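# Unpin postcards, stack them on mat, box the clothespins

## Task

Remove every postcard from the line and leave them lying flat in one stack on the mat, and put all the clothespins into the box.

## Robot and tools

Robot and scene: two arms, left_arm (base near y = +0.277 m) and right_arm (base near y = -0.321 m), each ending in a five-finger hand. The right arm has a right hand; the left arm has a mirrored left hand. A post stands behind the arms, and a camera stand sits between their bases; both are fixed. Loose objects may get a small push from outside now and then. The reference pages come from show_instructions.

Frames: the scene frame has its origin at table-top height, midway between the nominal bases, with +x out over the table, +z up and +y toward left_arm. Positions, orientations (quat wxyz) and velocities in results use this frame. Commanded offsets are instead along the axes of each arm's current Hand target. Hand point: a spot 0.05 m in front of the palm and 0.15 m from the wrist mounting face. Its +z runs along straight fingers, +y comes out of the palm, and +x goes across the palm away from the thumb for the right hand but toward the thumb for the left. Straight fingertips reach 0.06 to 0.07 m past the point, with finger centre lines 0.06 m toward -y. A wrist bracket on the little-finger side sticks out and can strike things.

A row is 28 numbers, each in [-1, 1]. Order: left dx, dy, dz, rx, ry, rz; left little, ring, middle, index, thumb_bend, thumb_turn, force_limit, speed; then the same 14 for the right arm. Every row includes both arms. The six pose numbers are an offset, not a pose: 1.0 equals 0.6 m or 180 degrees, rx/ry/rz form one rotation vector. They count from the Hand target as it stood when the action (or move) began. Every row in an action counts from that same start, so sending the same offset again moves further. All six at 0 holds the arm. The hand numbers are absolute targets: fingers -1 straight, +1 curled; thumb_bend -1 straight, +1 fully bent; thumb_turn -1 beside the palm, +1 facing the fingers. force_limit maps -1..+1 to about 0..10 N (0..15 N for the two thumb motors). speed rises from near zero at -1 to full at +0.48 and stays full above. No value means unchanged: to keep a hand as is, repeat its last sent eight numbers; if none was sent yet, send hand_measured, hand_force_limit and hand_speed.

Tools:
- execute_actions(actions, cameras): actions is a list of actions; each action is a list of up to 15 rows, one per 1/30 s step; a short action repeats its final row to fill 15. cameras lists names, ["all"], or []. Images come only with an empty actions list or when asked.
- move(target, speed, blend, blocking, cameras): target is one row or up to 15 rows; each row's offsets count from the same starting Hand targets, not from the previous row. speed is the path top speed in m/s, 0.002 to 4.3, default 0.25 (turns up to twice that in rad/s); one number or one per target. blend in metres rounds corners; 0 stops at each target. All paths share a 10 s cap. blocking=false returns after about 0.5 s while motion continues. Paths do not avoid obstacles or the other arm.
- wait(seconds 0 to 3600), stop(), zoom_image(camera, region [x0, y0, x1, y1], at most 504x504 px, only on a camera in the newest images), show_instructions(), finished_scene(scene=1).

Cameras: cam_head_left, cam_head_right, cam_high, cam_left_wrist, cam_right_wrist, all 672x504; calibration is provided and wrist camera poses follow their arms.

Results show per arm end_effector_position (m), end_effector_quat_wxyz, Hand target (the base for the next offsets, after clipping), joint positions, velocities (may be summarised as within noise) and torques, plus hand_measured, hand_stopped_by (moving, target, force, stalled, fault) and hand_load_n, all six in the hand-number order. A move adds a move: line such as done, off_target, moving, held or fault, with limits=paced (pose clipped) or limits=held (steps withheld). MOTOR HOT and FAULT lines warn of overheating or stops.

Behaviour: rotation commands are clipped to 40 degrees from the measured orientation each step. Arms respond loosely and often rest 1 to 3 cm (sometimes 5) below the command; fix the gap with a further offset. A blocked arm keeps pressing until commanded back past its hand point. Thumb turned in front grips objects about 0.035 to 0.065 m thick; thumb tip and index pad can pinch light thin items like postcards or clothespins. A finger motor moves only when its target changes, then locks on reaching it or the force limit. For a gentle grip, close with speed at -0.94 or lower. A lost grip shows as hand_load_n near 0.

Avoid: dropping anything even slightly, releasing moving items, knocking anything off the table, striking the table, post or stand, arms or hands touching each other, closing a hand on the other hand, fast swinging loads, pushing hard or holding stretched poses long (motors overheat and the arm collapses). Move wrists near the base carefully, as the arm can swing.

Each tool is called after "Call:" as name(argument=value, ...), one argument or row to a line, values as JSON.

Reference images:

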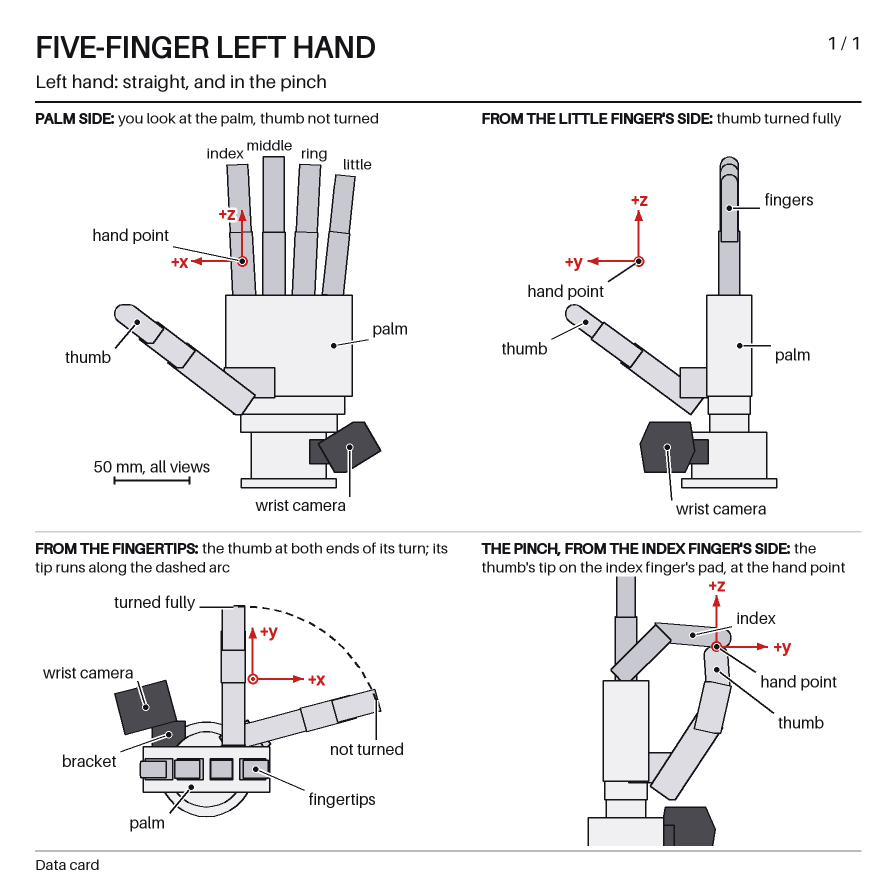

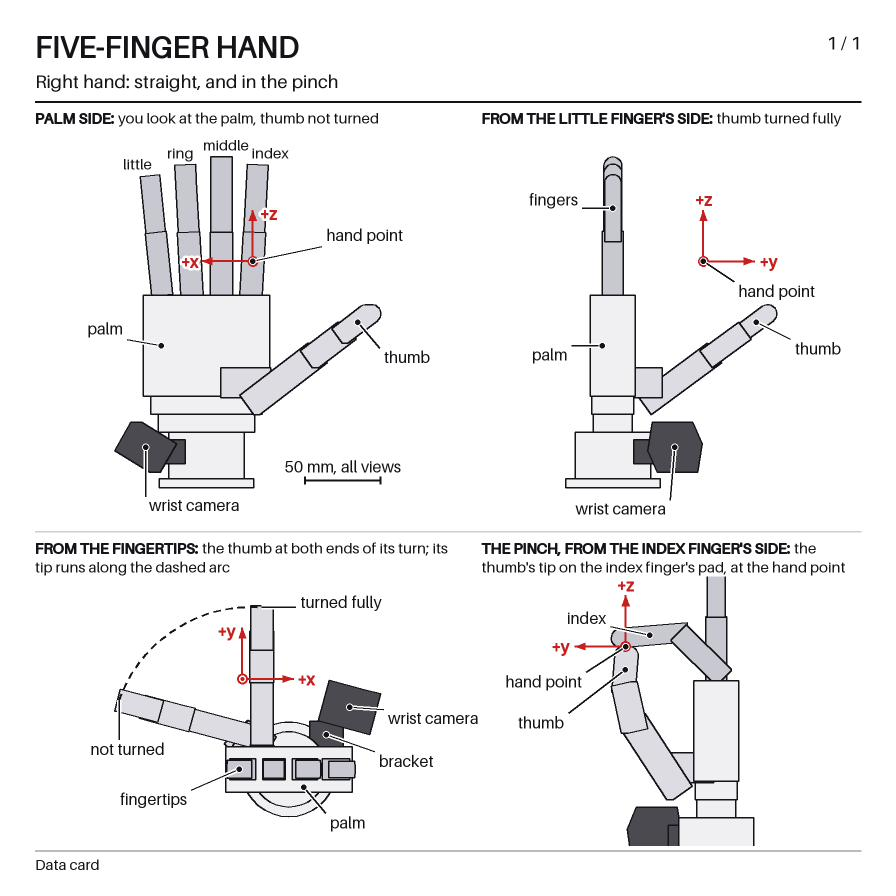

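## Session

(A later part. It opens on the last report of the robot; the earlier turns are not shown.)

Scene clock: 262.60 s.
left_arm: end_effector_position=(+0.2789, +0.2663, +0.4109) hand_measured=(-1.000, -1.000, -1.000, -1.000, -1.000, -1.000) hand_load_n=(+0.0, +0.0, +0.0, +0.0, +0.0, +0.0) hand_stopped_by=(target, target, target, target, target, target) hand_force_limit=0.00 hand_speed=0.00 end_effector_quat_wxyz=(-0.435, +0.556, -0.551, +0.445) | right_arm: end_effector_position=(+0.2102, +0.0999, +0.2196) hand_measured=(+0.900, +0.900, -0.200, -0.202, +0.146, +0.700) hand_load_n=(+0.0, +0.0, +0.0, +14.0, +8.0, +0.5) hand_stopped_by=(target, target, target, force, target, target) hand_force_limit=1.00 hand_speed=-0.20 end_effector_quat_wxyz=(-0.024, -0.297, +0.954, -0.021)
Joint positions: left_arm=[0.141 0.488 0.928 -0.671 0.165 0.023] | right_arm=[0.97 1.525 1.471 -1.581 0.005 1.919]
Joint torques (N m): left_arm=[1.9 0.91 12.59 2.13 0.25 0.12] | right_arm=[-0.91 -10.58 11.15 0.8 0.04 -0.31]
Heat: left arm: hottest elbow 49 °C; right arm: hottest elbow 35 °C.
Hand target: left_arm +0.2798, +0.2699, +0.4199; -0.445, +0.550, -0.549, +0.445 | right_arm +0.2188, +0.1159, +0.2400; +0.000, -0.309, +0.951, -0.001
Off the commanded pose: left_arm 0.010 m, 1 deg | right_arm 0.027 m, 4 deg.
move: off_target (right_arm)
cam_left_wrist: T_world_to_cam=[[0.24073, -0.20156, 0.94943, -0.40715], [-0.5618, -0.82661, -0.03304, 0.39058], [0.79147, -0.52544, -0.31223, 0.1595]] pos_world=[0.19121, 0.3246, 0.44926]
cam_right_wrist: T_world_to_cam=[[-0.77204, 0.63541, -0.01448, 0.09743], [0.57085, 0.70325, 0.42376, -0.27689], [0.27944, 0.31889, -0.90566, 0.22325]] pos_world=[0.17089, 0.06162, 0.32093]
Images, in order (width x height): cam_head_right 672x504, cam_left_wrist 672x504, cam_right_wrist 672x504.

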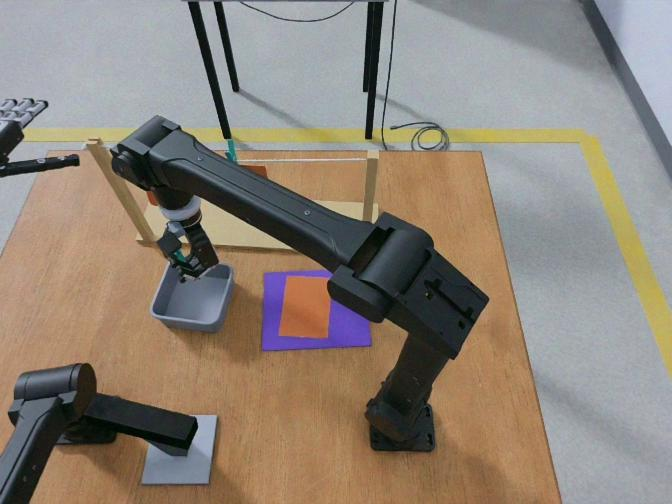

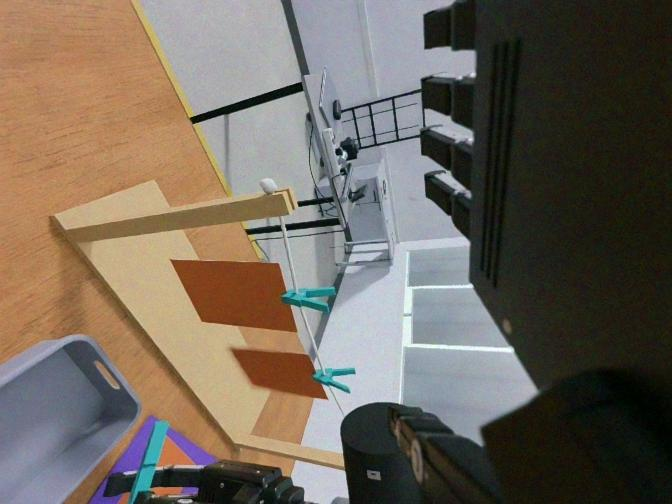

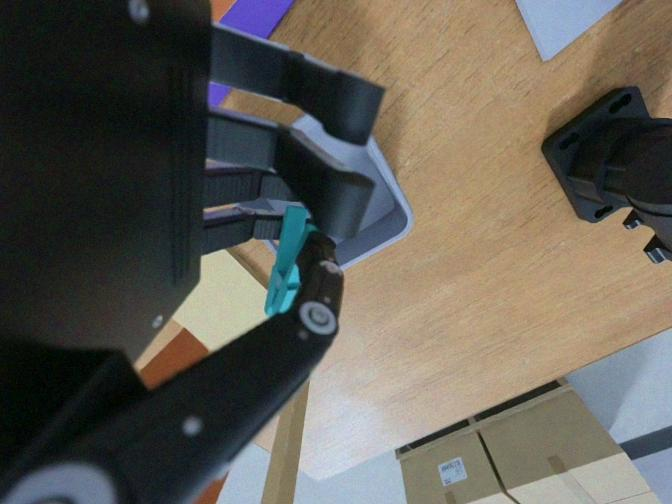

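Call:
move(
  target=[
    [0,0,0,0,0,0,-1,-1,-1,-1,-1,-1,0,0,-0.028,0.0127,0,0,0,0,0.9,0.9,-0.2,-0.2,0.15,0.7,1,-0.2],
    [0,0,0,0,0,0,-1,-1,-1,-1,-1,-1,0,0,-0.028,0.0127,0.2,0,0,0,0.9,0.9,-0.2,-0.2,0.15,0.7,1,-0.2],
  ],
  speed=0.15,
  cameras=["cam_right_wrist","cam_head_left","cam_left_wrist"],
)

Call:
zoom_image(
  camera="cam_right_wrist",
  region=[190, 100, 450, 350],
)

Scene clock: 264.93 s.
left_arm: end_effector_position=(+0.2789, +0.2663, +0.4109) hand_measured=(-1.000, -1.000, -1.000, -1.000, -1.000, -1.000) hand_load_n=(+0.0, +0.0, +0.5, +0.0, +0.0, +0.0) hand_stopped_by=(target, target, target, target, target, target) hand_force_limit=0.00 hand_speed=0.00 end_effector_quat_wxyz=(-0.435, +0.556, -0.551, +0.445) | right_arm: end_effector_position=(+0.2294, +0.1267, +0.1201) hand_measured=(+0.900, +0.900, -0.200, -0.202, +0.146, +0.700) hand_load_n=(+0.0, +0.0, +0.0, +14.0, +8.0, +0.5) hand_stopped_by=(target, target, target, force, target, target) hand_force_limit=1.00 hand_speed=-0.20 end_effector_quat_wxyz=(-0.006, -0.297, +0.955, -0.007)
Joint positions: left_arm=[0.141 0.488 0.928 -0.671 0.165 0.023] | right_arm=[0.97 1.624 1.319 -1.283 0.005 1.919]
Joint torques (N m): left_arm=[1.67 0.79 12.42 2.15 0.25 0.16] | right_arm=[-0.85 -11.75 7.09 0.96 0.02 -0.29]
Heat: left arm: hottest elbow 49 °C; right arm: hottest elbow 35 °C.
Hand target: left_arm +0.2798, +0.2699, +0.4199; -0.445, +0.550, -0.549, +0.445 | right_arm +0.2281, +0.1317, +0.1201; +0.000, -0.309, +0.951, -0.001
Off the commanded pose: left_arm 0.010 m, 1 deg | right_arm 0.005 m, 2 deg.
move: done
cam_left_wrist: T_world_to_cam=[[0.24073, -0.20156, 0.94943, -0.40715], [-0.5618, -0.82661, -0.03304, 0.39058], [0.79147, -0.52544, -0.31223, 0.1595]] pos_world=[0.19121, 0.3246, 0.44926]
cam_right_wrist: T_world_to_cam=[[-0.77167, 0.63592, -0.01137, 0.09328], [0.55903, 0.68666, 0.46474, -0.26457], [0.30334, 0.35227, -0.88538, 0.10708]] pos_world=[0.1874, 0.08463, 0.21883]
Images, in order (width x height): cam_head_left 672x504, cam_left_wrist 672x504, cam_right_wrist 672x504.

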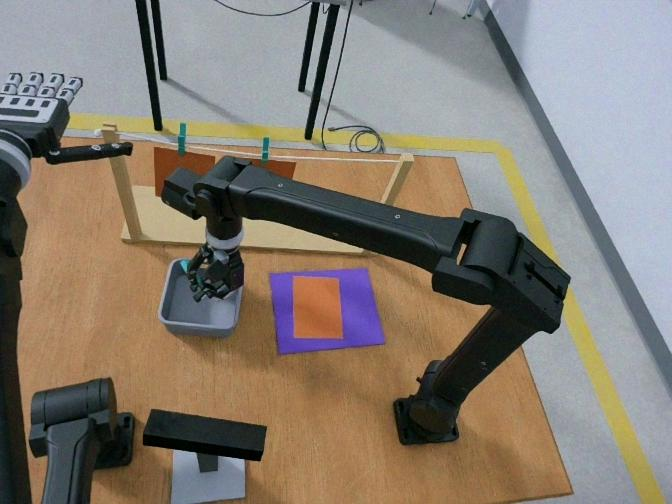

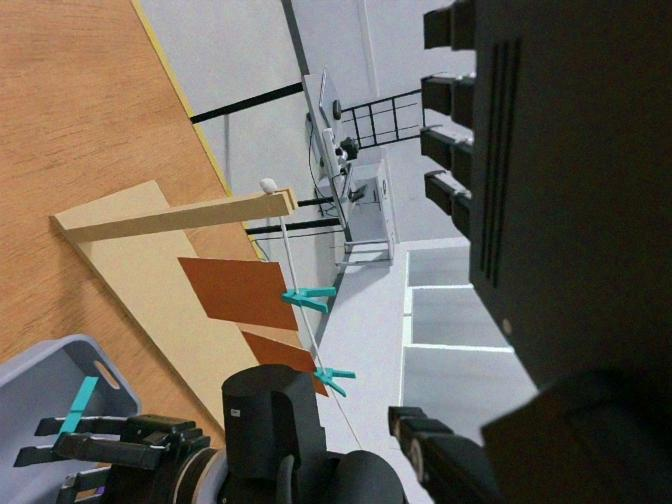

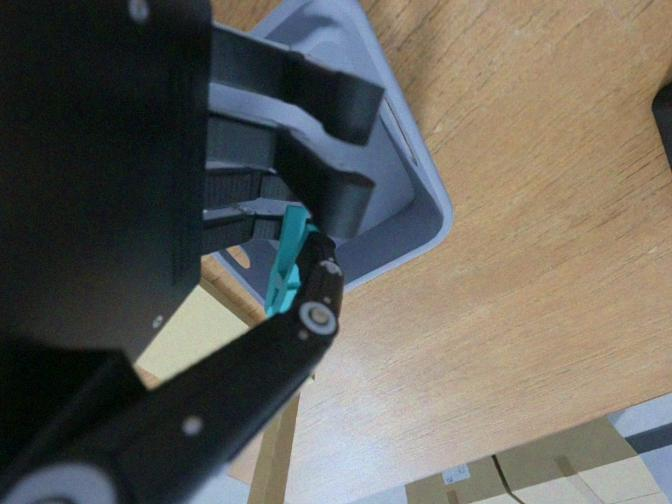

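Scaled by 1.938 from the camera's image (finer frame: 960x720).

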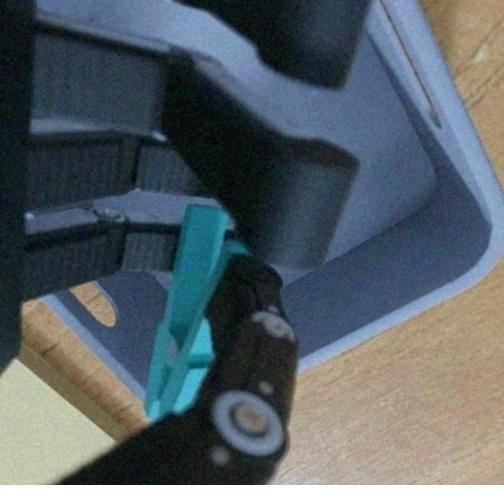

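Call:
move(
  target=[
    [0,0,0,0,0,0,-1,-1,-1,-1,-1,-1,0,0,0.0243,-0.005,0,0,0,0,0.9,0.9,-0.2,-0.2,0.15,0.7,1,-0.2],
    [0,0,0,0,0,0,-1,-1,-1,-1,-1,-1,0,0,0.0243,-0.005,0.06,0,0,0,0.9,0.9,-0.2,-0.2,0.15,0.7,1,-0.2],
  ],
  speed=0.1,
  cameras=["cam_right_wrist","cam_head_left","cam_left_wrist"],
)

Call:
zoom_image(
  camera="cam_head_left",
  region=[130, 220, 280, 350],
)

Scene clock: 267.03 s.
left_arm: end_effector_position=(+0.2789, +0.2663, +0.4109) hand_measured=(-1.000, -1.000, -1.000, -1.000, -1.000, -1.000) hand_load_n=(+0.0, +0.0, +0.0, +0.0, +0.0, +0.0) hand_stopped_by=(target, target, target, target, target, target) hand_force_limit=0.00 hand_speed=0.00 end_effector_quat_wxyz=(-0.435, +0.556, -0.551, +0.445) | right_arm: end_effector_position=(+0.2212, +0.1157, +0.0874) hand_measured=(+0.900, +0.900, -0.200, -0.202, +0.146, +0.700) hand_load_n=(+0.0, +0.0, +0.5, +14.0, +8.5, +0.5) hand_stopped_by=(target, target, target, force, target, target) hand_force_limit=1.00 hand_speed=-0.20 end_effector_quat_wxyz=(-0.003, -0.297, +0.955, -0.005)
Joint positions: left_arm=[0.141 0.488 0.928 -0.671 0.165 0.023] | right_arm=[0.971 1.616 1.216 -1.182 0.005 1.919]
Joint torques (N m): left_arm=[1.67 1.08 12.38 1.84 0.27 0.15] | right_arm=[-0.56 -10.87 6.67 0.98 0.01 -0.26]
Heat: left arm: hottest elbow 48 °C; right arm: hottest elbow 35 °C.
Hand target: left_arm +0.2798, +0.2699, +0.4199; -0.445, +0.550, -0.549, +0.445 | right_arm +0.2180, +0.1205, +0.0841; +0.000, -0.309, +0.951, -0.001
Off the commanded pose: left_arm 0.010 m, 1 deg | right_arm 0.007 m, 2 deg.
move: done
cam_left_wrist: T_world_to_cam=[[0.24073, -0.20156, 0.94943, -0.40715], [-0.5618, -0.82661, -0.03304, 0.39058], [0.79147, -0.52544, -0.31223, 0.1595]] pos_world=[0.19121, 0.3246, 0.44926]
cam_right_wrist: T_world_to_cam=[[-0.77187, 0.63569, -0.01087, 0.09368], [0.55688, 0.68423, 0.47086, -0.237], [0.30676, 0.35739, -0.88214, 0.08277]] pos_world=[0.1789, 0.07303, 0.18563]
Images, in order (width x height): cam_head_left 672x504, cam_left_wrist 672x504, cam_right_wrist 672x504.

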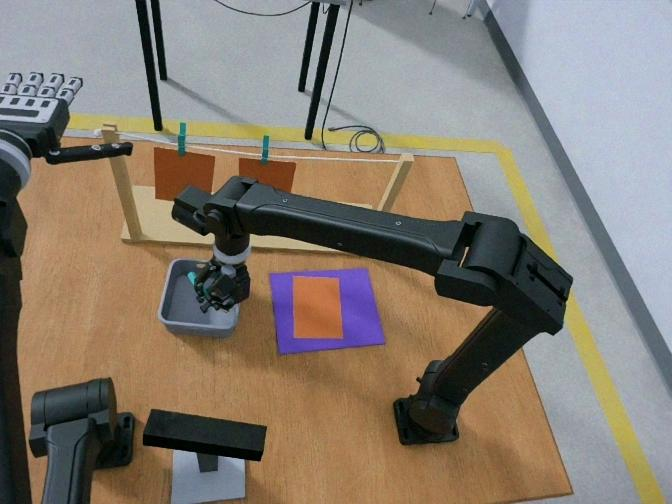

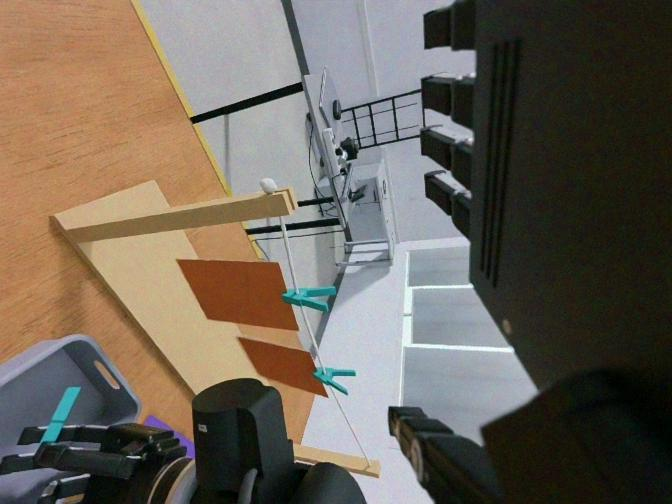

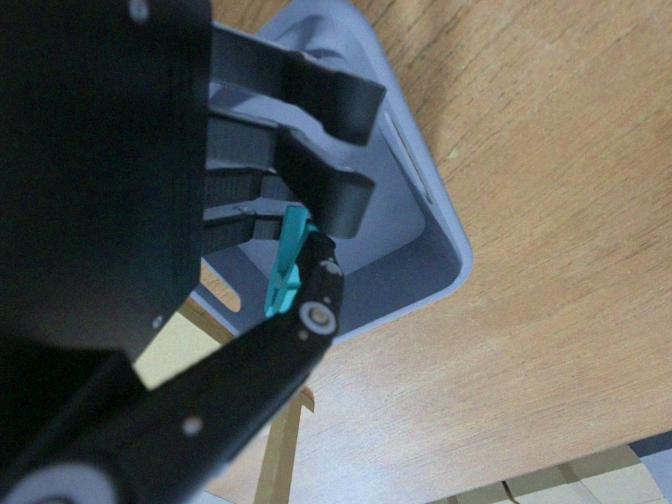

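Scaled by 3.360 from the camera's image (finer frame: 960x720).

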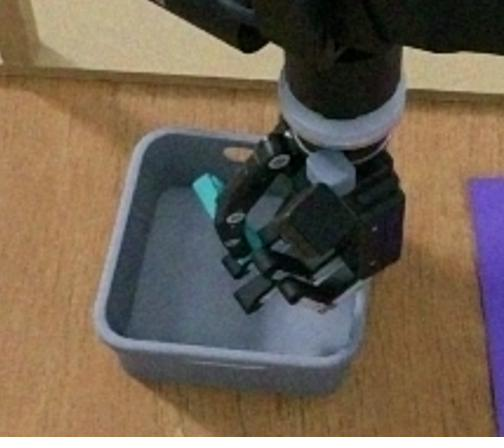

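Call:
move(
  target=[
    [0,0,0,0,0,0,-1,-1,-1,-1,-1,-1,0,0,-0.01,0.0135,0.0,0,0,0,0.9,0.9,-0.2,-0.2,0.15,0.7,1,-0.2],
    [0,0,0,0,0,0,-1,-1,-1,-1,-1,-1,0,0,-0.01,0.0135,0.033,0,0,0,0.9,0.9,-0.2,-0.2,0.15,0.7,1,-0.2],
  ],
  speed=0.06,
  cameras=["cam_right_wrist","cam_head_left","cam_left_wrist"],
)

Call:
zoom_image(
  camera="cam_head_left",
  region=[130, 220, 280, 350],
)

Scene clock: 268.77 s.
left_arm: end_effector_position=(+0.2789, +0.2663, +0.4109) hand_measured=(-1.000, -1.000, -1.000, -1.000, -1.000, -1.000) hand_load_n=(+0.0, +0.0, +0.0, +0.0, +0.0, +0.0) hand_stopped_by=(target, target, target, target, target, target) hand_force_limit=0.00 hand_speed=0.00 end_effector_quat_wxyz=(-0.435, +0.556, -0.551, +0.445) | right_arm: end_effector_position=(+0.2211, +0.1276, +0.0694) hand_measured=(+0.900, +0.900, -0.200, -0.202, +0.146, +0.700) hand_load_n=(+0.0, +0.0, +0.0, +14.0, +8.0, +1.0) hand_stopped_by=(target, target, target, force, target, target) hand_force_limit=1.00 hand_speed=-0.20 end_effector_quat_wxyz=(-0.001, -0.303, +0.953, -0.004)
Joint positions: left_arm=[0.141 0.488 0.928 -0.671 0.165 0.023] | right_arm=[0.985 1.657 1.216 -1.136 0.005 1.919]
Joint torques (N m): left_arm=[1.61 1.26 12.51 2.07 0.26 0.11] | right_arm=[-0.67 -11.22 6.27 1.01 0.01 -0.15]
Heat: left arm: hottest elbow 48 °C; right arm: hottest elbow 35 °C.
Hand target: left_arm +0.2798, +0.2699, +0.4199; -0.445, +0.550, -0.549, +0.445 | right_arm +0.2180, +0.1306, +0.0641; +0.000, -0.309, +0.951, -0.001
Off the commanded pose: left_arm 0.010 m, 1 deg | right_arm 0.007 m, 1 deg.
move: done
cam_left_wrist: T_world_to_cam=[[0.24073, -0.20156, 0.94943, -0.40715], [-0.5618, -0.82661, -0.03304, 0.39058], [0.79147, -0.52544, -0.31223, 0.1595]] pos_world=[0.19121, 0.3246, 0.44926]
cam_right_wrist: T_world_to_cam=[[-0.7805, 0.62507, -0.01059, 0.08896], [0.54607, 0.68992, 0.4752, -0.23527], [0.30434, 0.36511, -0.87981, 0.06215]] pos_world=[0.17899, 0.08402, 0.16742]
Images, in order (width x height): cam_head_left 672x504, cam_left_wrist 672x504, cam_right_wrist 672x504.

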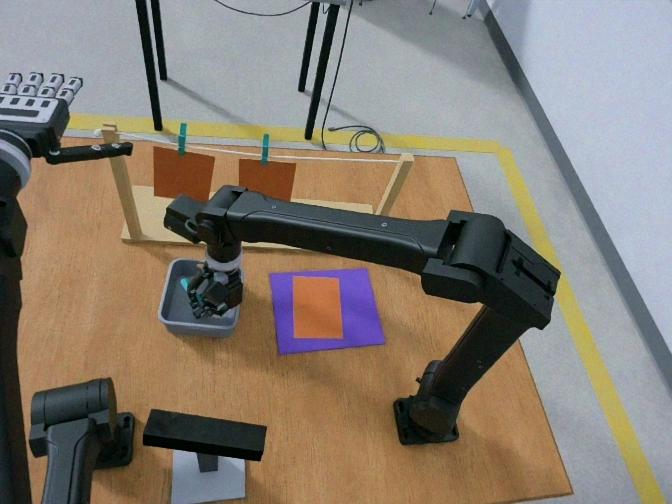

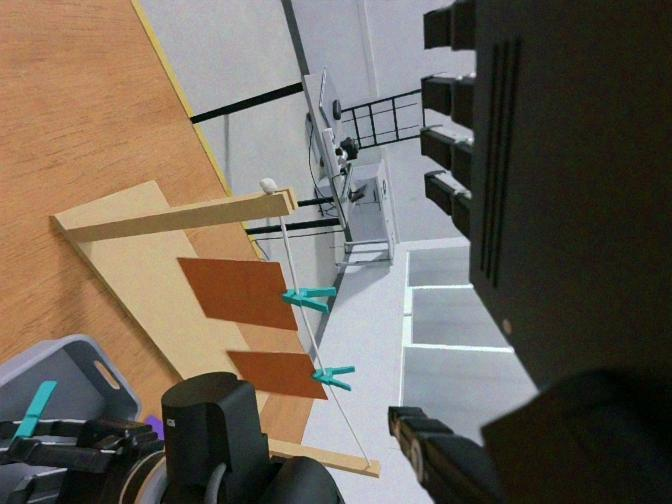

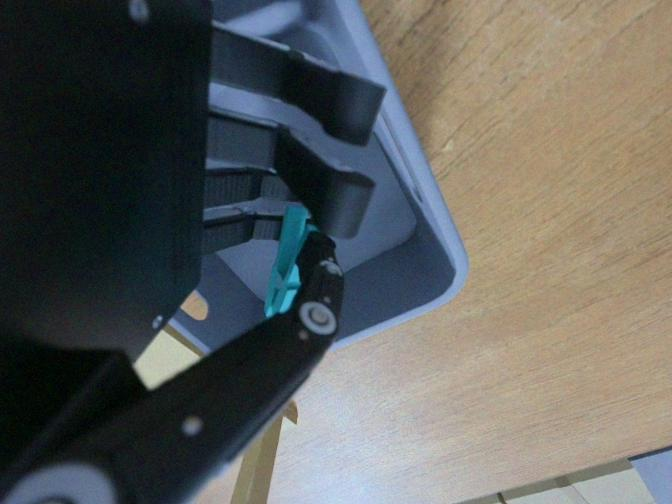

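Scaled by 3.360 from the camera's image (finer frame: 960x720).

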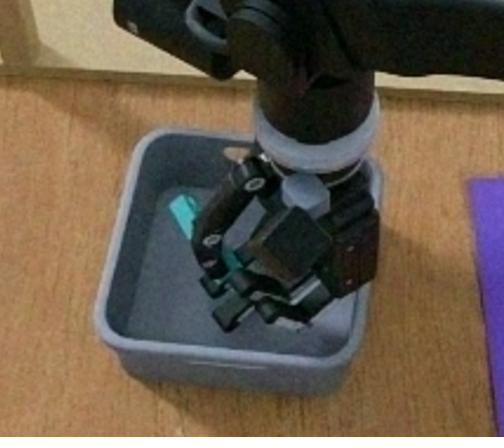

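Call:
move(
  target=[
    [0,0,0,0,0,0,-1,-1,-1,-1,-1,-1,0,0,0,0,0.018,0,0,0,0.9,0.9,-0.2,-0.2,0.15,0.7,1,-0.2],
  ],
  speed=0.06,
)

Call:
execute_actions(
  actions=[
    [[0,0,0,0,0,0,-1,-1,-1,-1,-1,-1,0,0,0,0,0,0,0,0,0.9,0.9,-0.3,-0.3,0.15,0.7,0,-0.6]],
    [[0,0,0,0,0,0,-1,-1,-1,-1,-1,-1,0,0,0,0,0,0,0,0,0.9,0.9,-0.4,-0.42,0.15,0.7,0,-0.6]],
  ],
  cameras=["cam_right_wrist","cam_head_left","cam_left_wrist"],
)

Call:
zoom_image(
  camera="cam_right_wrist",
  region=[190, 150, 450, 380],
)

Call:
zoom_image(
  camera="cam_head_left",
  region=[130, 220, 280, 350],
)

Scene clock: 269.90 s.
left_arm: end_effector_position=(+0.2789, +0.2663, +0.4109) hand_measured=(-1.000, -1.000, -1.000, -1.000, -1.000, -1.000) hand_load_n=(+0.0, +0.0, +0.0, +0.0, +0.0, -0.5) hand_stopped_by=(target, target, target, target, target, target) hand_force_limit=0.00 hand_speed=0.00 end_effector_quat_wxyz=(-0.435, +0.556, -0.551, +0.445) | right_arm: end_effector_position=(+0.2203, +0.1264, +0.0574) hand_measured=(+0.900, +0.900, -0.200, -0.202, +0.146, +0.700) hand_load_n=(+0.0, +0.0, +0.0, +14.0, +8.0, +1.0) hand_stopped_by=(target, target, target, force, target, target) hand_force_limit=1.00 hand_speed=-0.20 end_effector_quat_wxyz=(-0.002, -0.303, +0.953, -0.005)
Joint positions: left_arm=[0.141 0.488 0.928 -0.671 0.165 0.023] | right_arm=[0.985 1.67 1.198 -1.109 0.005 1.919]
Joint torques (N m): left_arm=[1.67 1.38 12.4 2.04 0.24 0.12] | right_arm=[-0.67 -11.28 6.42 1.01 0.01 -0.15]
Heat: left arm: hottest elbow 48 °C; right arm: hottest elbow 35 °C.
Hand target: left_arm +0.2798, +0.2699, +0.4199; -0.445, +0.550, -0.549, +0.445 | right_arm +0.2181, +0.1306, +0.0535; +0.000, -0.309, +0.951, -0.001
Off the commanded pose: left_arm 0.010 m, 1 deg | right_arm 0.006 m, 1 deg.
move: done

Scene clock: 271.20 s.
left_arm: end_effector_position=(+0.2789, +0.2663, +0.4109) hand_measured=(-1.000, -1.000, -1.000, -1.000, -1.000, -1.000) hand_load_n=(+0.0, +0.0, +0.0, +0.0, +0.0, +0.0) hand_stopped_by=(target, target, target, target, target, target) hand_force_limit=0.00 hand_speed=0.00 end_effector_quat_wxyz=(-0.435, +0.556, -0.551, +0.445) | right_arm: end_effector_position=(+0.2188, +0.1284, +0.0589) hand_measured=(+0.900, +0.900, -0.400, -0.420, +0.148, +0.700) hand_load_n=(+0.0, +0.0, -2.5, +0.0, +0.0, +0.0) hand_stopped_by=(target, target, target, target, target, target) hand_force_limit=0.00 hand_speed=-0.60 end_effector_quat_wxyz=(-0.004, -0.306, +0.952, +0.001)
Joint positions: left_arm=[0.141 0.488 0.928 -0.671 0.165 0.023] | right_arm=[0.985 1.668 1.198 -1.106 -0.006 1.914]
Joint torques (N m): left_arm=[1.9 1.2 12.59 1.99 0.26 0.11] | right_arm=[-0.67 -11.11 6.43 0.94 0 -0.15]
Heat: left arm: hottest elbow 48 °C; right arm: hottest elbow 35 °C.
Hand target: left_arm +0.2798, +0.2699, +0.4199; -0.445, +0.550, -0.549, +0.445 | right_arm +0.2181, +0.1306, +0.0535; +0.000, -0.309, +0.951, -0.001
Off the commanded pose: left_arm 0.010 m, 1 deg | right_arm 0.006 m, 1 deg.
Step readings (end_effector_position of left_arm | right_arm):
0: (+0.2789, +0.2663, +0.4109) | (+0.2203, +0.1264, +0.0574)
1: (+0.2789, +0.2663, +0.4109) | (+0.2203, +0.1264, +0.0574)
2: (+0.2789, +0.2663, +0.4109) | (+0.2203, +0.1264, +0.0574)
4: (+0.2789, +0.2663, +0.4109) | (+0.2203, +0.1264, +0.0574)
8: (+0.2789, +0.2663, +0.4109) | (+0.2202, +0.1264, +0.0574)
15: (+0.2789, +0.2663, +0.4109) | (+0.2202, +0.1264, +0.0574)
16: (+0.2789, +0.2663, +0.4109) | (+0.2202, +0.1264, +0.0574)
17: (+0.2789, +0.2663, +0.4109) | (+0.2202, +0.1264, +0.0574)
19: (+0.2789, +0.2663, +0.4109) | (+0.2198, +0.1268, +0.0575)
23: (+0.2789, +0.2663, +0.4109) | (+0.2189, +0.1284, +0.0589)
30: (+0.2789, +0.2663, +0.4109) | (+0.2188, +0.1284, +0.0589)
cam_left_wrist: T_world_to_cam=[[0.24073, -0.20156, 0.94943, -0.40715], [-0.5618, -0.82661, -0.03304, 0.39058], [0.79147, -0.52544, -0.31223, 0.1595]] pos_world=[0.19121, 0.3246, 0.44926]
cam_right_wrist: T_world_to_cam=[[-0.7834, 0.62152, 0.00026, 0.08707], [0.54667, 0.68885, 0.47606, -0.22959], [0.2957, 0.37309, -0.87941, 0.0542]] pos_world=[0.17769, 0.08382, 0.15694]
Images, in order (width x height): cam_head_left 672x504, cam_left_wrist 672x504, cam_right_wrist 672x504.

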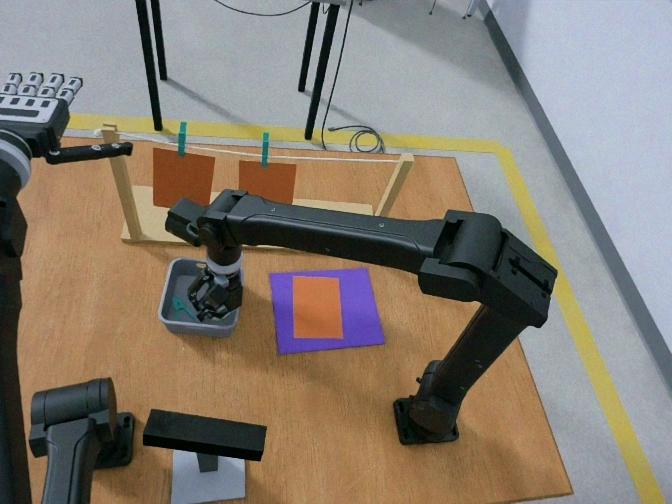

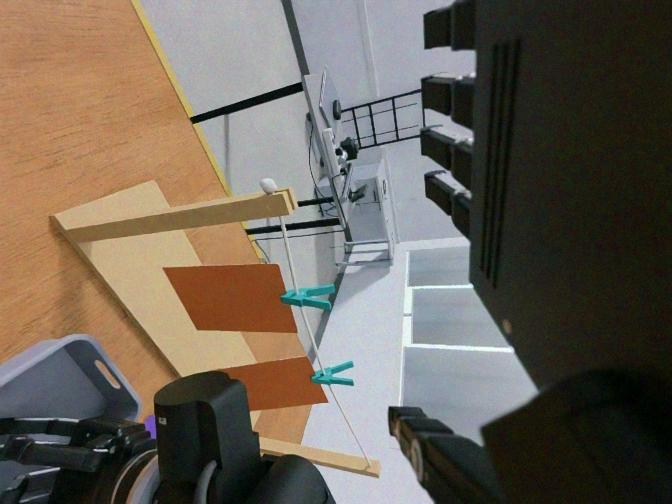

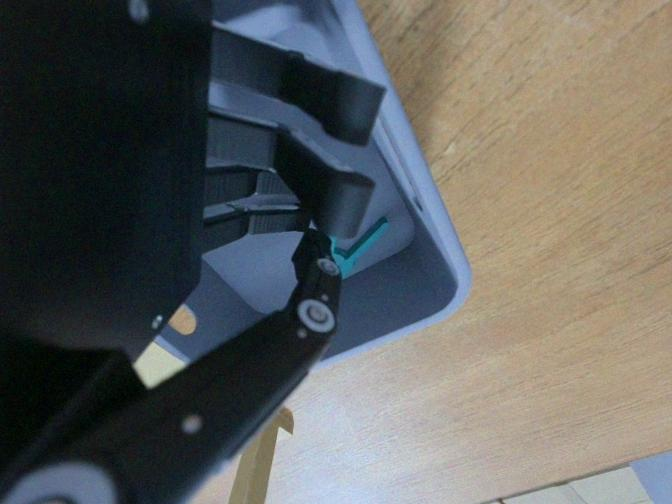

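Scaled by 1.938 from the camera's image (finer frame: 960x720).

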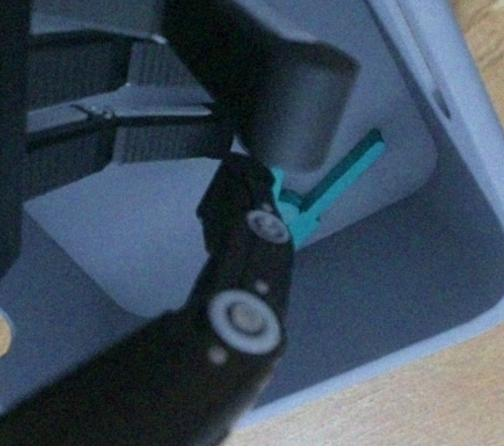

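Scaled by 3.360 from the camera's image (finer frame: 960x720).

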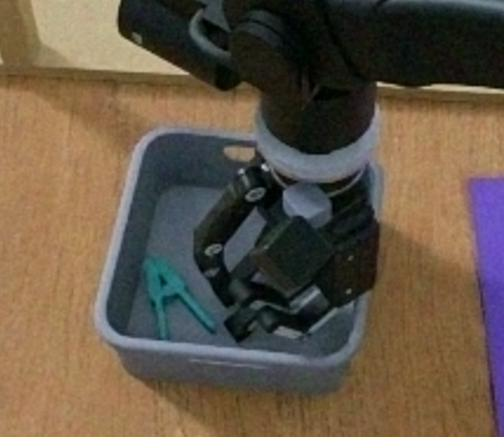

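Call:
move(
  target=[
    [0,0,0,0,0,0,-1,-1,-1,-1,-1,-1,0,0,0,0,-0.36,0,0,0,0.9,0.9,-0.4,-0.42,0.15,0.7,0,-0.6],
  ],
  speed=0.25,
  cameras=["cam_head_left","cam_head_right"],
)

Call:
zoom_image(
  camera="cam_head_left",
  region=[130, 220, 280, 350],
)

Scene clock: 274.07 s.
left_arm: end_effector_position=(+0.2789, +0.2663, +0.4109) hand_measured=(-1.000, -1.000, -1.000, -1.000, -1.000, -1.000) hand_load_n=(+0.5, +0.0, +0.0, +0.0, +0.0, +0.0) hand_stopped_by=(target, target, target, target, target, target) hand_force_limit=0.00 hand_speed=0.00 end_effector_quat_wxyz=(-0.435, +0.556, -0.551, +0.445) | right_arm: end_effector_position=(+0.2155, +0.1200, +0.2548) hand_measured=(+0.900, +0.900, -0.400, -0.420, +0.148, +0.700) hand_load_n=(+0.0, +0.0, +0.5, +0.0, +0.0, +0.0) hand_stopped_by=(target, target, target, target, target, target) hand_force_limit=0.00 hand_speed=-0.60 end_effector_quat_wxyz=(-0.011, -0.306, +0.952, -0.012)
Joint positions: left_arm=[0.141 0.488 0.928 -0.671 0.165 0.023] | right_arm=[0.985 1.555 1.595 -1.642 0.005 1.914]
Joint torques (N m): left_arm=[1.79 1.38 12.38 2 0.3 0.1] | right_arm=[-0.62 -10.64 10.77 0.14 -0.03 -0.14]
Heat: left arm: hottest elbow 48 °C; right arm: hottest elbow 35 °C.
Hand target: left_arm +0.2798, +0.2699, +0.4199; -0.445, +0.550, -0.549, +0.445 | right_arm +0.2179, +0.1311, +0.2695; +0.000, -0.309, +0.951, -0.001
Off the commanded pose: left_arm 0.010 m, 1 deg | right_arm 0.019 m, 2 deg.
move: off_target (right_arm)

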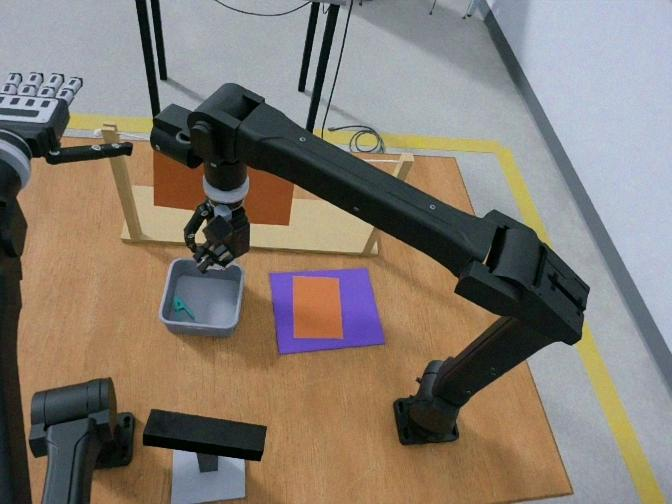

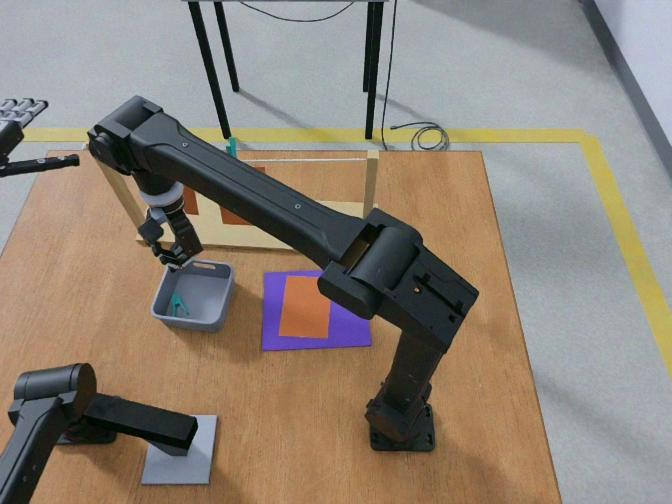

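Scaled by 3.360 from the camera's image (finer frame: 960x720).

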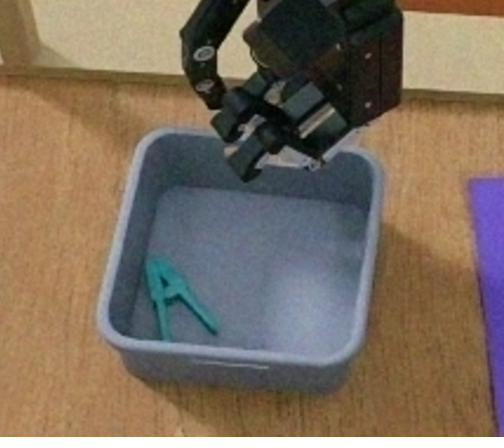

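Call:
move(
  target=[
    [0,0,0,0,0,0,-1,-1,-1,-1,-1,-1,0,0,0.143,-0.288,0,0,0,0.2,-1,-1,-1,-1,-1,1,0,0],
  ],
  speed=0.3,
)

Call:
move(
  target=[
    [0,0,0,0,0,0,-1,-1,-1,-1,-1,-1,0,0,0,0,0,0,-0.5,0,-1,-1,-1,-1,-1,1,0,0],
  ],
  speed=0.5,
  cameras=["cam_head_right","cam_right_wrist"],
)

Scene clock: 276.10 s.
left_arm: end_effector_position=(+0.2789, +0.2663, +0.4109) hand_measured=(-1.000, -1.000, -1.000, -1.000, -1.000, -1.000) hand_load_n=(+0.0, +0.0, +0.0, +0.0, +0.0, -0.5) hand_stopped_by=(target, target, target, target, target, target) hand_force_limit=0.00 hand_speed=0.00 end_effector_quat_wxyz=(-0.435, +0.556, -0.551, +0.445) | right_arm: end_effector_position=(+0.2516, -0.0586, +0.2703) hand_measured=(-1.000, -1.000, -1.000, -1.000, -1.000, +1.000) hand_load_n=(+0.0, +0.0, +0.0, +0.0, +0.0, +0.0) hand_stopped_by=(target, target, target, target, target, target) hand_force_limit=0.00 hand_speed=0.00 end_effector_quat_wxyz=(-0.014, -0.082, +0.996, +0.024)
Joint positions: left_arm=[0.141 0.488 0.928 -0.671 0.165 0.023] | right_arm=[0.629 1.21 1.284 -1.646 -0.055 2.015]
Joint torques (N m): left_arm=[1.79 0.97 12.53 2.14 0.32 0.14] | right_arm=[-1.32 -6.71 7.17 0.29 -0.39 0.02]
Heat: left arm: hottest elbow 48 °C; right arm: hottest elbow 35 °C.
Hand target: left_arm +0.2798, +0.2699, +0.4199; -0.445, +0.550, -0.549, +0.445 | right_arm +0.2501, -0.0592, +0.2698; +0.000, +0.000, +1.000, -0.001
Off the commanded pose: left_arm 0.010 m, 1 deg | right_arm 0.002 m, 10 deg.
joint sent to its limit (right arm) — joint 6 (wrist roll), upper limit. The joint targets are off in orientation, not in position.
move: off_target (right_arm)

Scene clock: 279.47 s.
left_arm: end_effector_position=(+0.2789, +0.2663, +0.4109) hand_measured=(-1.000, -1.000, -1.000, -1.000, -1.000, -1.000) hand_load_n=(+0.0, +0.0, -0.5, +0.0, +0.0, -0.5) hand_stopped_by=(target, target, target, target, target, target) hand_force_limit=0.00 hand_speed=0.00 end_effector_quat_wxyz=(-0.435, +0.556, -0.551, +0.445) | right_arm: end_effector_position=(+0.2482, -0.0561, +0.2705) hand_measured=(-1.000, -1.000, -1.000, -1.000, -1.000, +1.000) hand_load_n=(+0.0, +0.0, +0.0, +0.0, +0.0, -0.5) hand_stopped_by=(target, target, target, target, target, target) hand_force_limit=0.00 hand_speed=0.00 end_effector_quat_wxyz=(+0.705, -0.004, +0.709, +0.003)
Joint positions: left_arm=[0.141 0.488 0.928 -0.671 0.165 0.023] | right_arm=[1.175 0.904 0.268 0.619 1.146 1.584]
Joint torques (N m): left_arm=[0.97 0.91 12.41 2.09 0.23 0.14] | right_arm=[-1.73 -1.08 6.68 2.43 -0.25 -0.27]
Heat: left arm: hottest elbow 47 °C; right arm: hottest elbow 34 °C.
Hand target: left_arm +0.2798, +0.2699, +0.4199; -0.445, +0.550, -0.549, +0.445 | right_arm +0.2500, -0.0591, +0.2699; +0.707, -0.001, +0.707, -0.001
Off the commanded pose: left_arm 0.010 m, 1 deg | right_arm 0.004 m, 1 deg.
move: done
cam_right_wrist: T_world_to_cam=[[-0.00537, 0.96092, -0.27677, 0.12553], [-0.47666, 0.24085, 0.84545, -0.09038], [0.87907, 0.13647, 0.45674, -0.21917]] pos_world=[0.15026, -0.06895, 0.21126]

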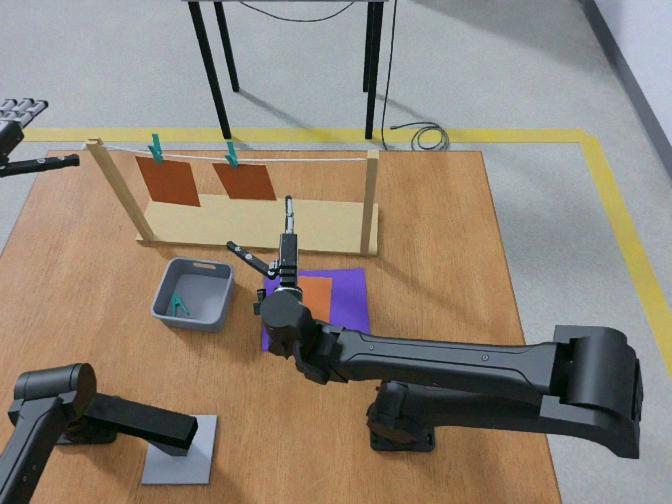

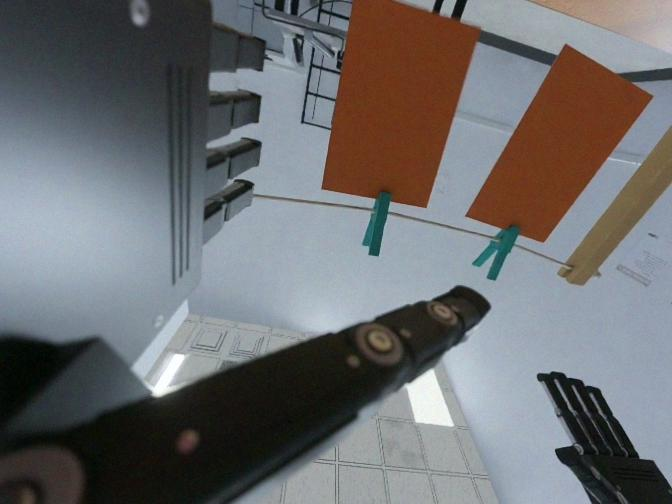

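Call:
move(
  target=[
    [0,0,0,0,0,0,-1,-1,-1,-1,-1,-1,0,0,0.02,0.038,0.1,0,0,0,-1,-1,-1,-1,-1,1,0,0],
    [0,0,0,0,0,0,-1,-1,-1,-1,-1,-1,0,0,0.02,0.038,0.21,0,0,0,-1,-1,-1,-1,-1,1,0,0],
  ],
  speed=0.25,
  cameras=["cam_head_right","cam_right_wrist"],
)

Scene clock: 281.60 s.
left_arm: end_effector_position=(+0.2789, +0.2663, +0.4109) hand_measured=(-1.000, -1.000, -1.000, -1.000, -1.000, -1.000) hand_load_n=(+0.0, +0.0, +0.0, +0.0, +0.0, +0.0) hand_stopped_by=(target, target, target, target, target, target) hand_force_limit=0.00 hand_speed=0.00 end_effector_quat_wxyz=(-0.435, +0.556, -0.551, +0.445) | right_arm: end_effector_position=(+0.3681, -0.0447, +0.2340) hand_measured=(-1.000, -1.000, -1.000, -1.000, -1.000, +1.000) hand_load_n=(+0.0, +0.0, -0.5, +0.0, +0.0, -0.5) hand_stopped_by=(target, target, target, target, target, target) hand_force_limit=0.00 hand_speed=0.00 end_effector_quat_wxyz=(+0.691, -0.013, +0.722, -0.012)
Joint positions: left_arm=[0.141 0.488 0.928 -0.671 0.165 0.023] | right_arm=[0.823 1.289 0.412 0.813 0.802 1.581]
Joint torques (N m): left_arm=[2.26 1.03 12.63 2.14 0.25 0.12] | right_arm=[-1.08 -5.25 8.96 2.7 -0.2 -0.27]
Heat: left arm: hottest elbow 47 °C; right arm: hottest elbow 34 °C.
Hand target: left_arm +0.2798, +0.2699, +0.4199; -0.445, +0.550, -0.549, +0.445 | right_arm +0.3761, -0.0364, +0.2579; +0.707, -0.001, +0.707, -0.001
Off the commanded pose: left_arm 0.010 m, 1 deg | right_arm 0.027 m, 3 deg.
move: off_target (right_arm)
cam_right_wrist: T_world_to_cam=[[-0.00788, 0.95114, -0.30867, 0.11301], [-0.4431, 0.2734, 0.85377, -0.01793], [0.89644, 0.1435, 0.41929, -0.30678]] pos_world=[0.26795, -0.05856, 0.17882]

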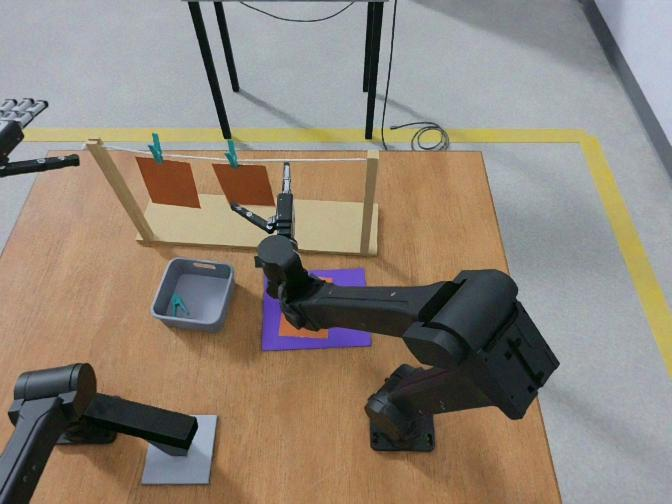

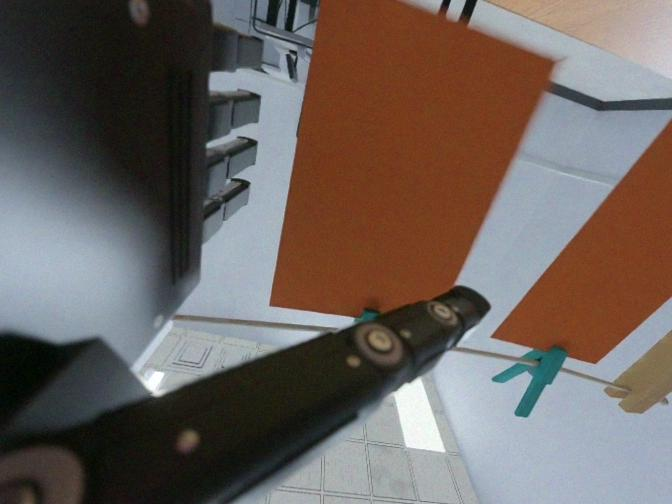

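Call:
wait(
  seconds=0.1,
  cameras=["all"],
)

Scene clock: 282.33 s.
left_arm: end_effector_position=(+0.2789, +0.2663, +0.4109) hand_measured=(-1.000, -1.000, -1.000, -1.000, -1.000, -1.000) hand_load_n=(+0.0, +0.0, -0.5, +0.0, +0.0, +0.0) hand_stopped_by=(target, target, target, target, target, target) hand_force_limit=0.00 hand_speed=0.00 end_effector_quat_wxyz=(-0.435, +0.556, -0.551, +0.445) | right_arm: end_effector_position=(+0.3681, -0.0447, +0.2340) hand_measured=(-1.000, -1.000, -1.000, -1.000, -1.000, +1.000) hand_load_n=(+0.0, +0.0, +0.0, +0.0, +0.0, -0.5) hand_stopped_by=(target, target, target, target, target, target) hand_force_limit=0.00 hand_speed=0.00 end_effector_quat_wxyz=(+0.691, -0.013, +0.722, -0.012)
Joint positions: left_arm=[0.141 0.488 0.928 -0.671 0.165 0.023] | right_arm=[0.823 1.289 0.412 0.813 0.802 1.581]
Joint torques (N m): left_arm=[1.85 0.26 12.48 2.13 0.29 0.1] | right_arm=[-1.08 -5.25 8.98 2.7 -0.2 -0.27]
Heat: left arm: hottest elbow 47 °C; right arm: hottest elbow 35 °C.
Hand target: left_arm +0.2798, +0.2699, +0.4199; -0.445, +0.550, -0.549, +0.445 | right_arm +0.3761, -0.0364, +0.2579; +0.707, -0.001, +0.707, -0.001
Off the commanded pose: left_arm 0.010 m, 1 deg | right_arm 0.027 m, 3 deg.
wait: 0.10 s; at rest from the start
cam_left_wrist: T_world_to_cam=[[0.24073, -0.20156, 0.94943, -0.40715], [-0.5618, -0.82661, -0.03304, 0.39058], [0.79147, -0.52544, -0.31223, 0.1595]] pos_world=[0.19121, 0.3246, 0.44926]
cam_right_wrist: T_world_to_cam=[[-0.00788, 0.95114, -0.30867, 0.11301], [-0.4431, 0.2734, 0.85377, -0.01793], [0.89644, 0.1435, 0.41929, -0.30678]] pos_world=[0.26795, -0.05856, 0.17882]

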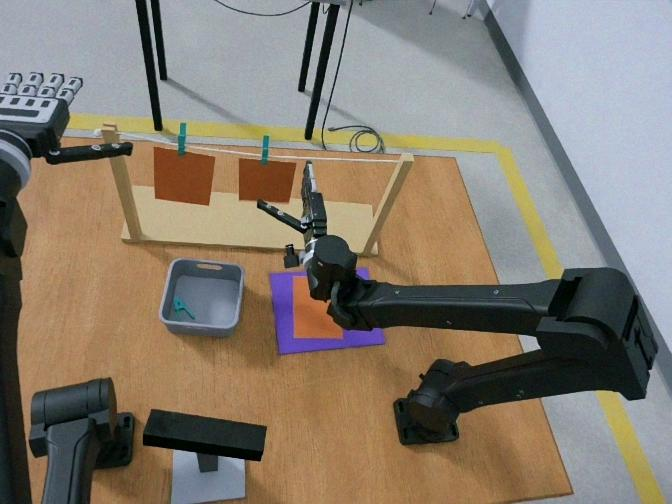

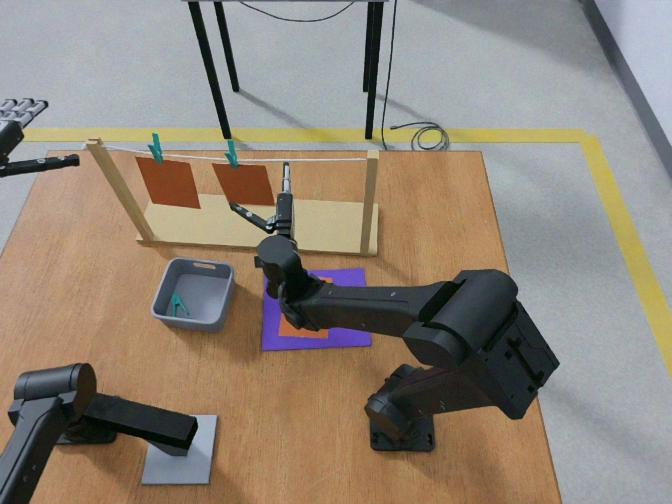

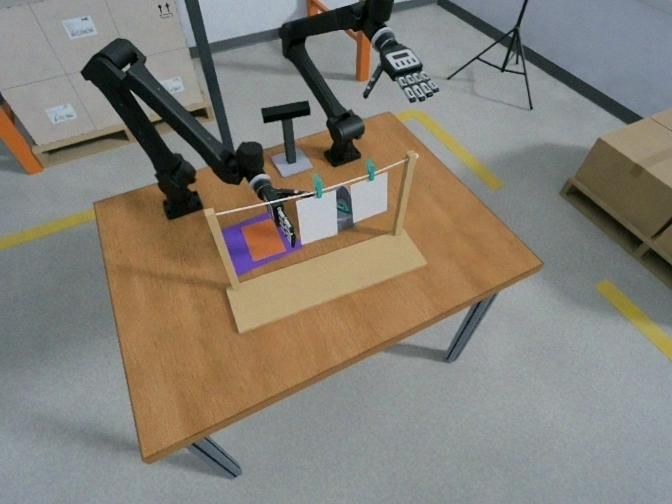

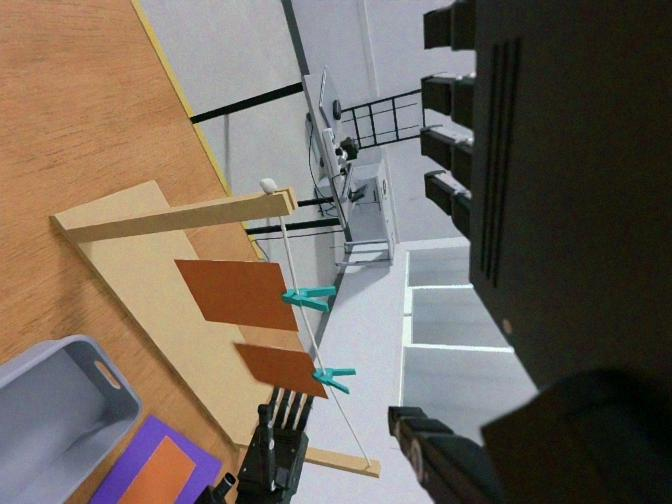

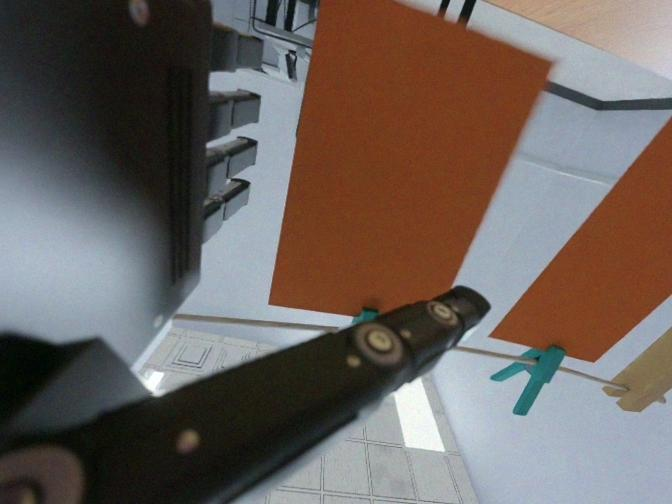

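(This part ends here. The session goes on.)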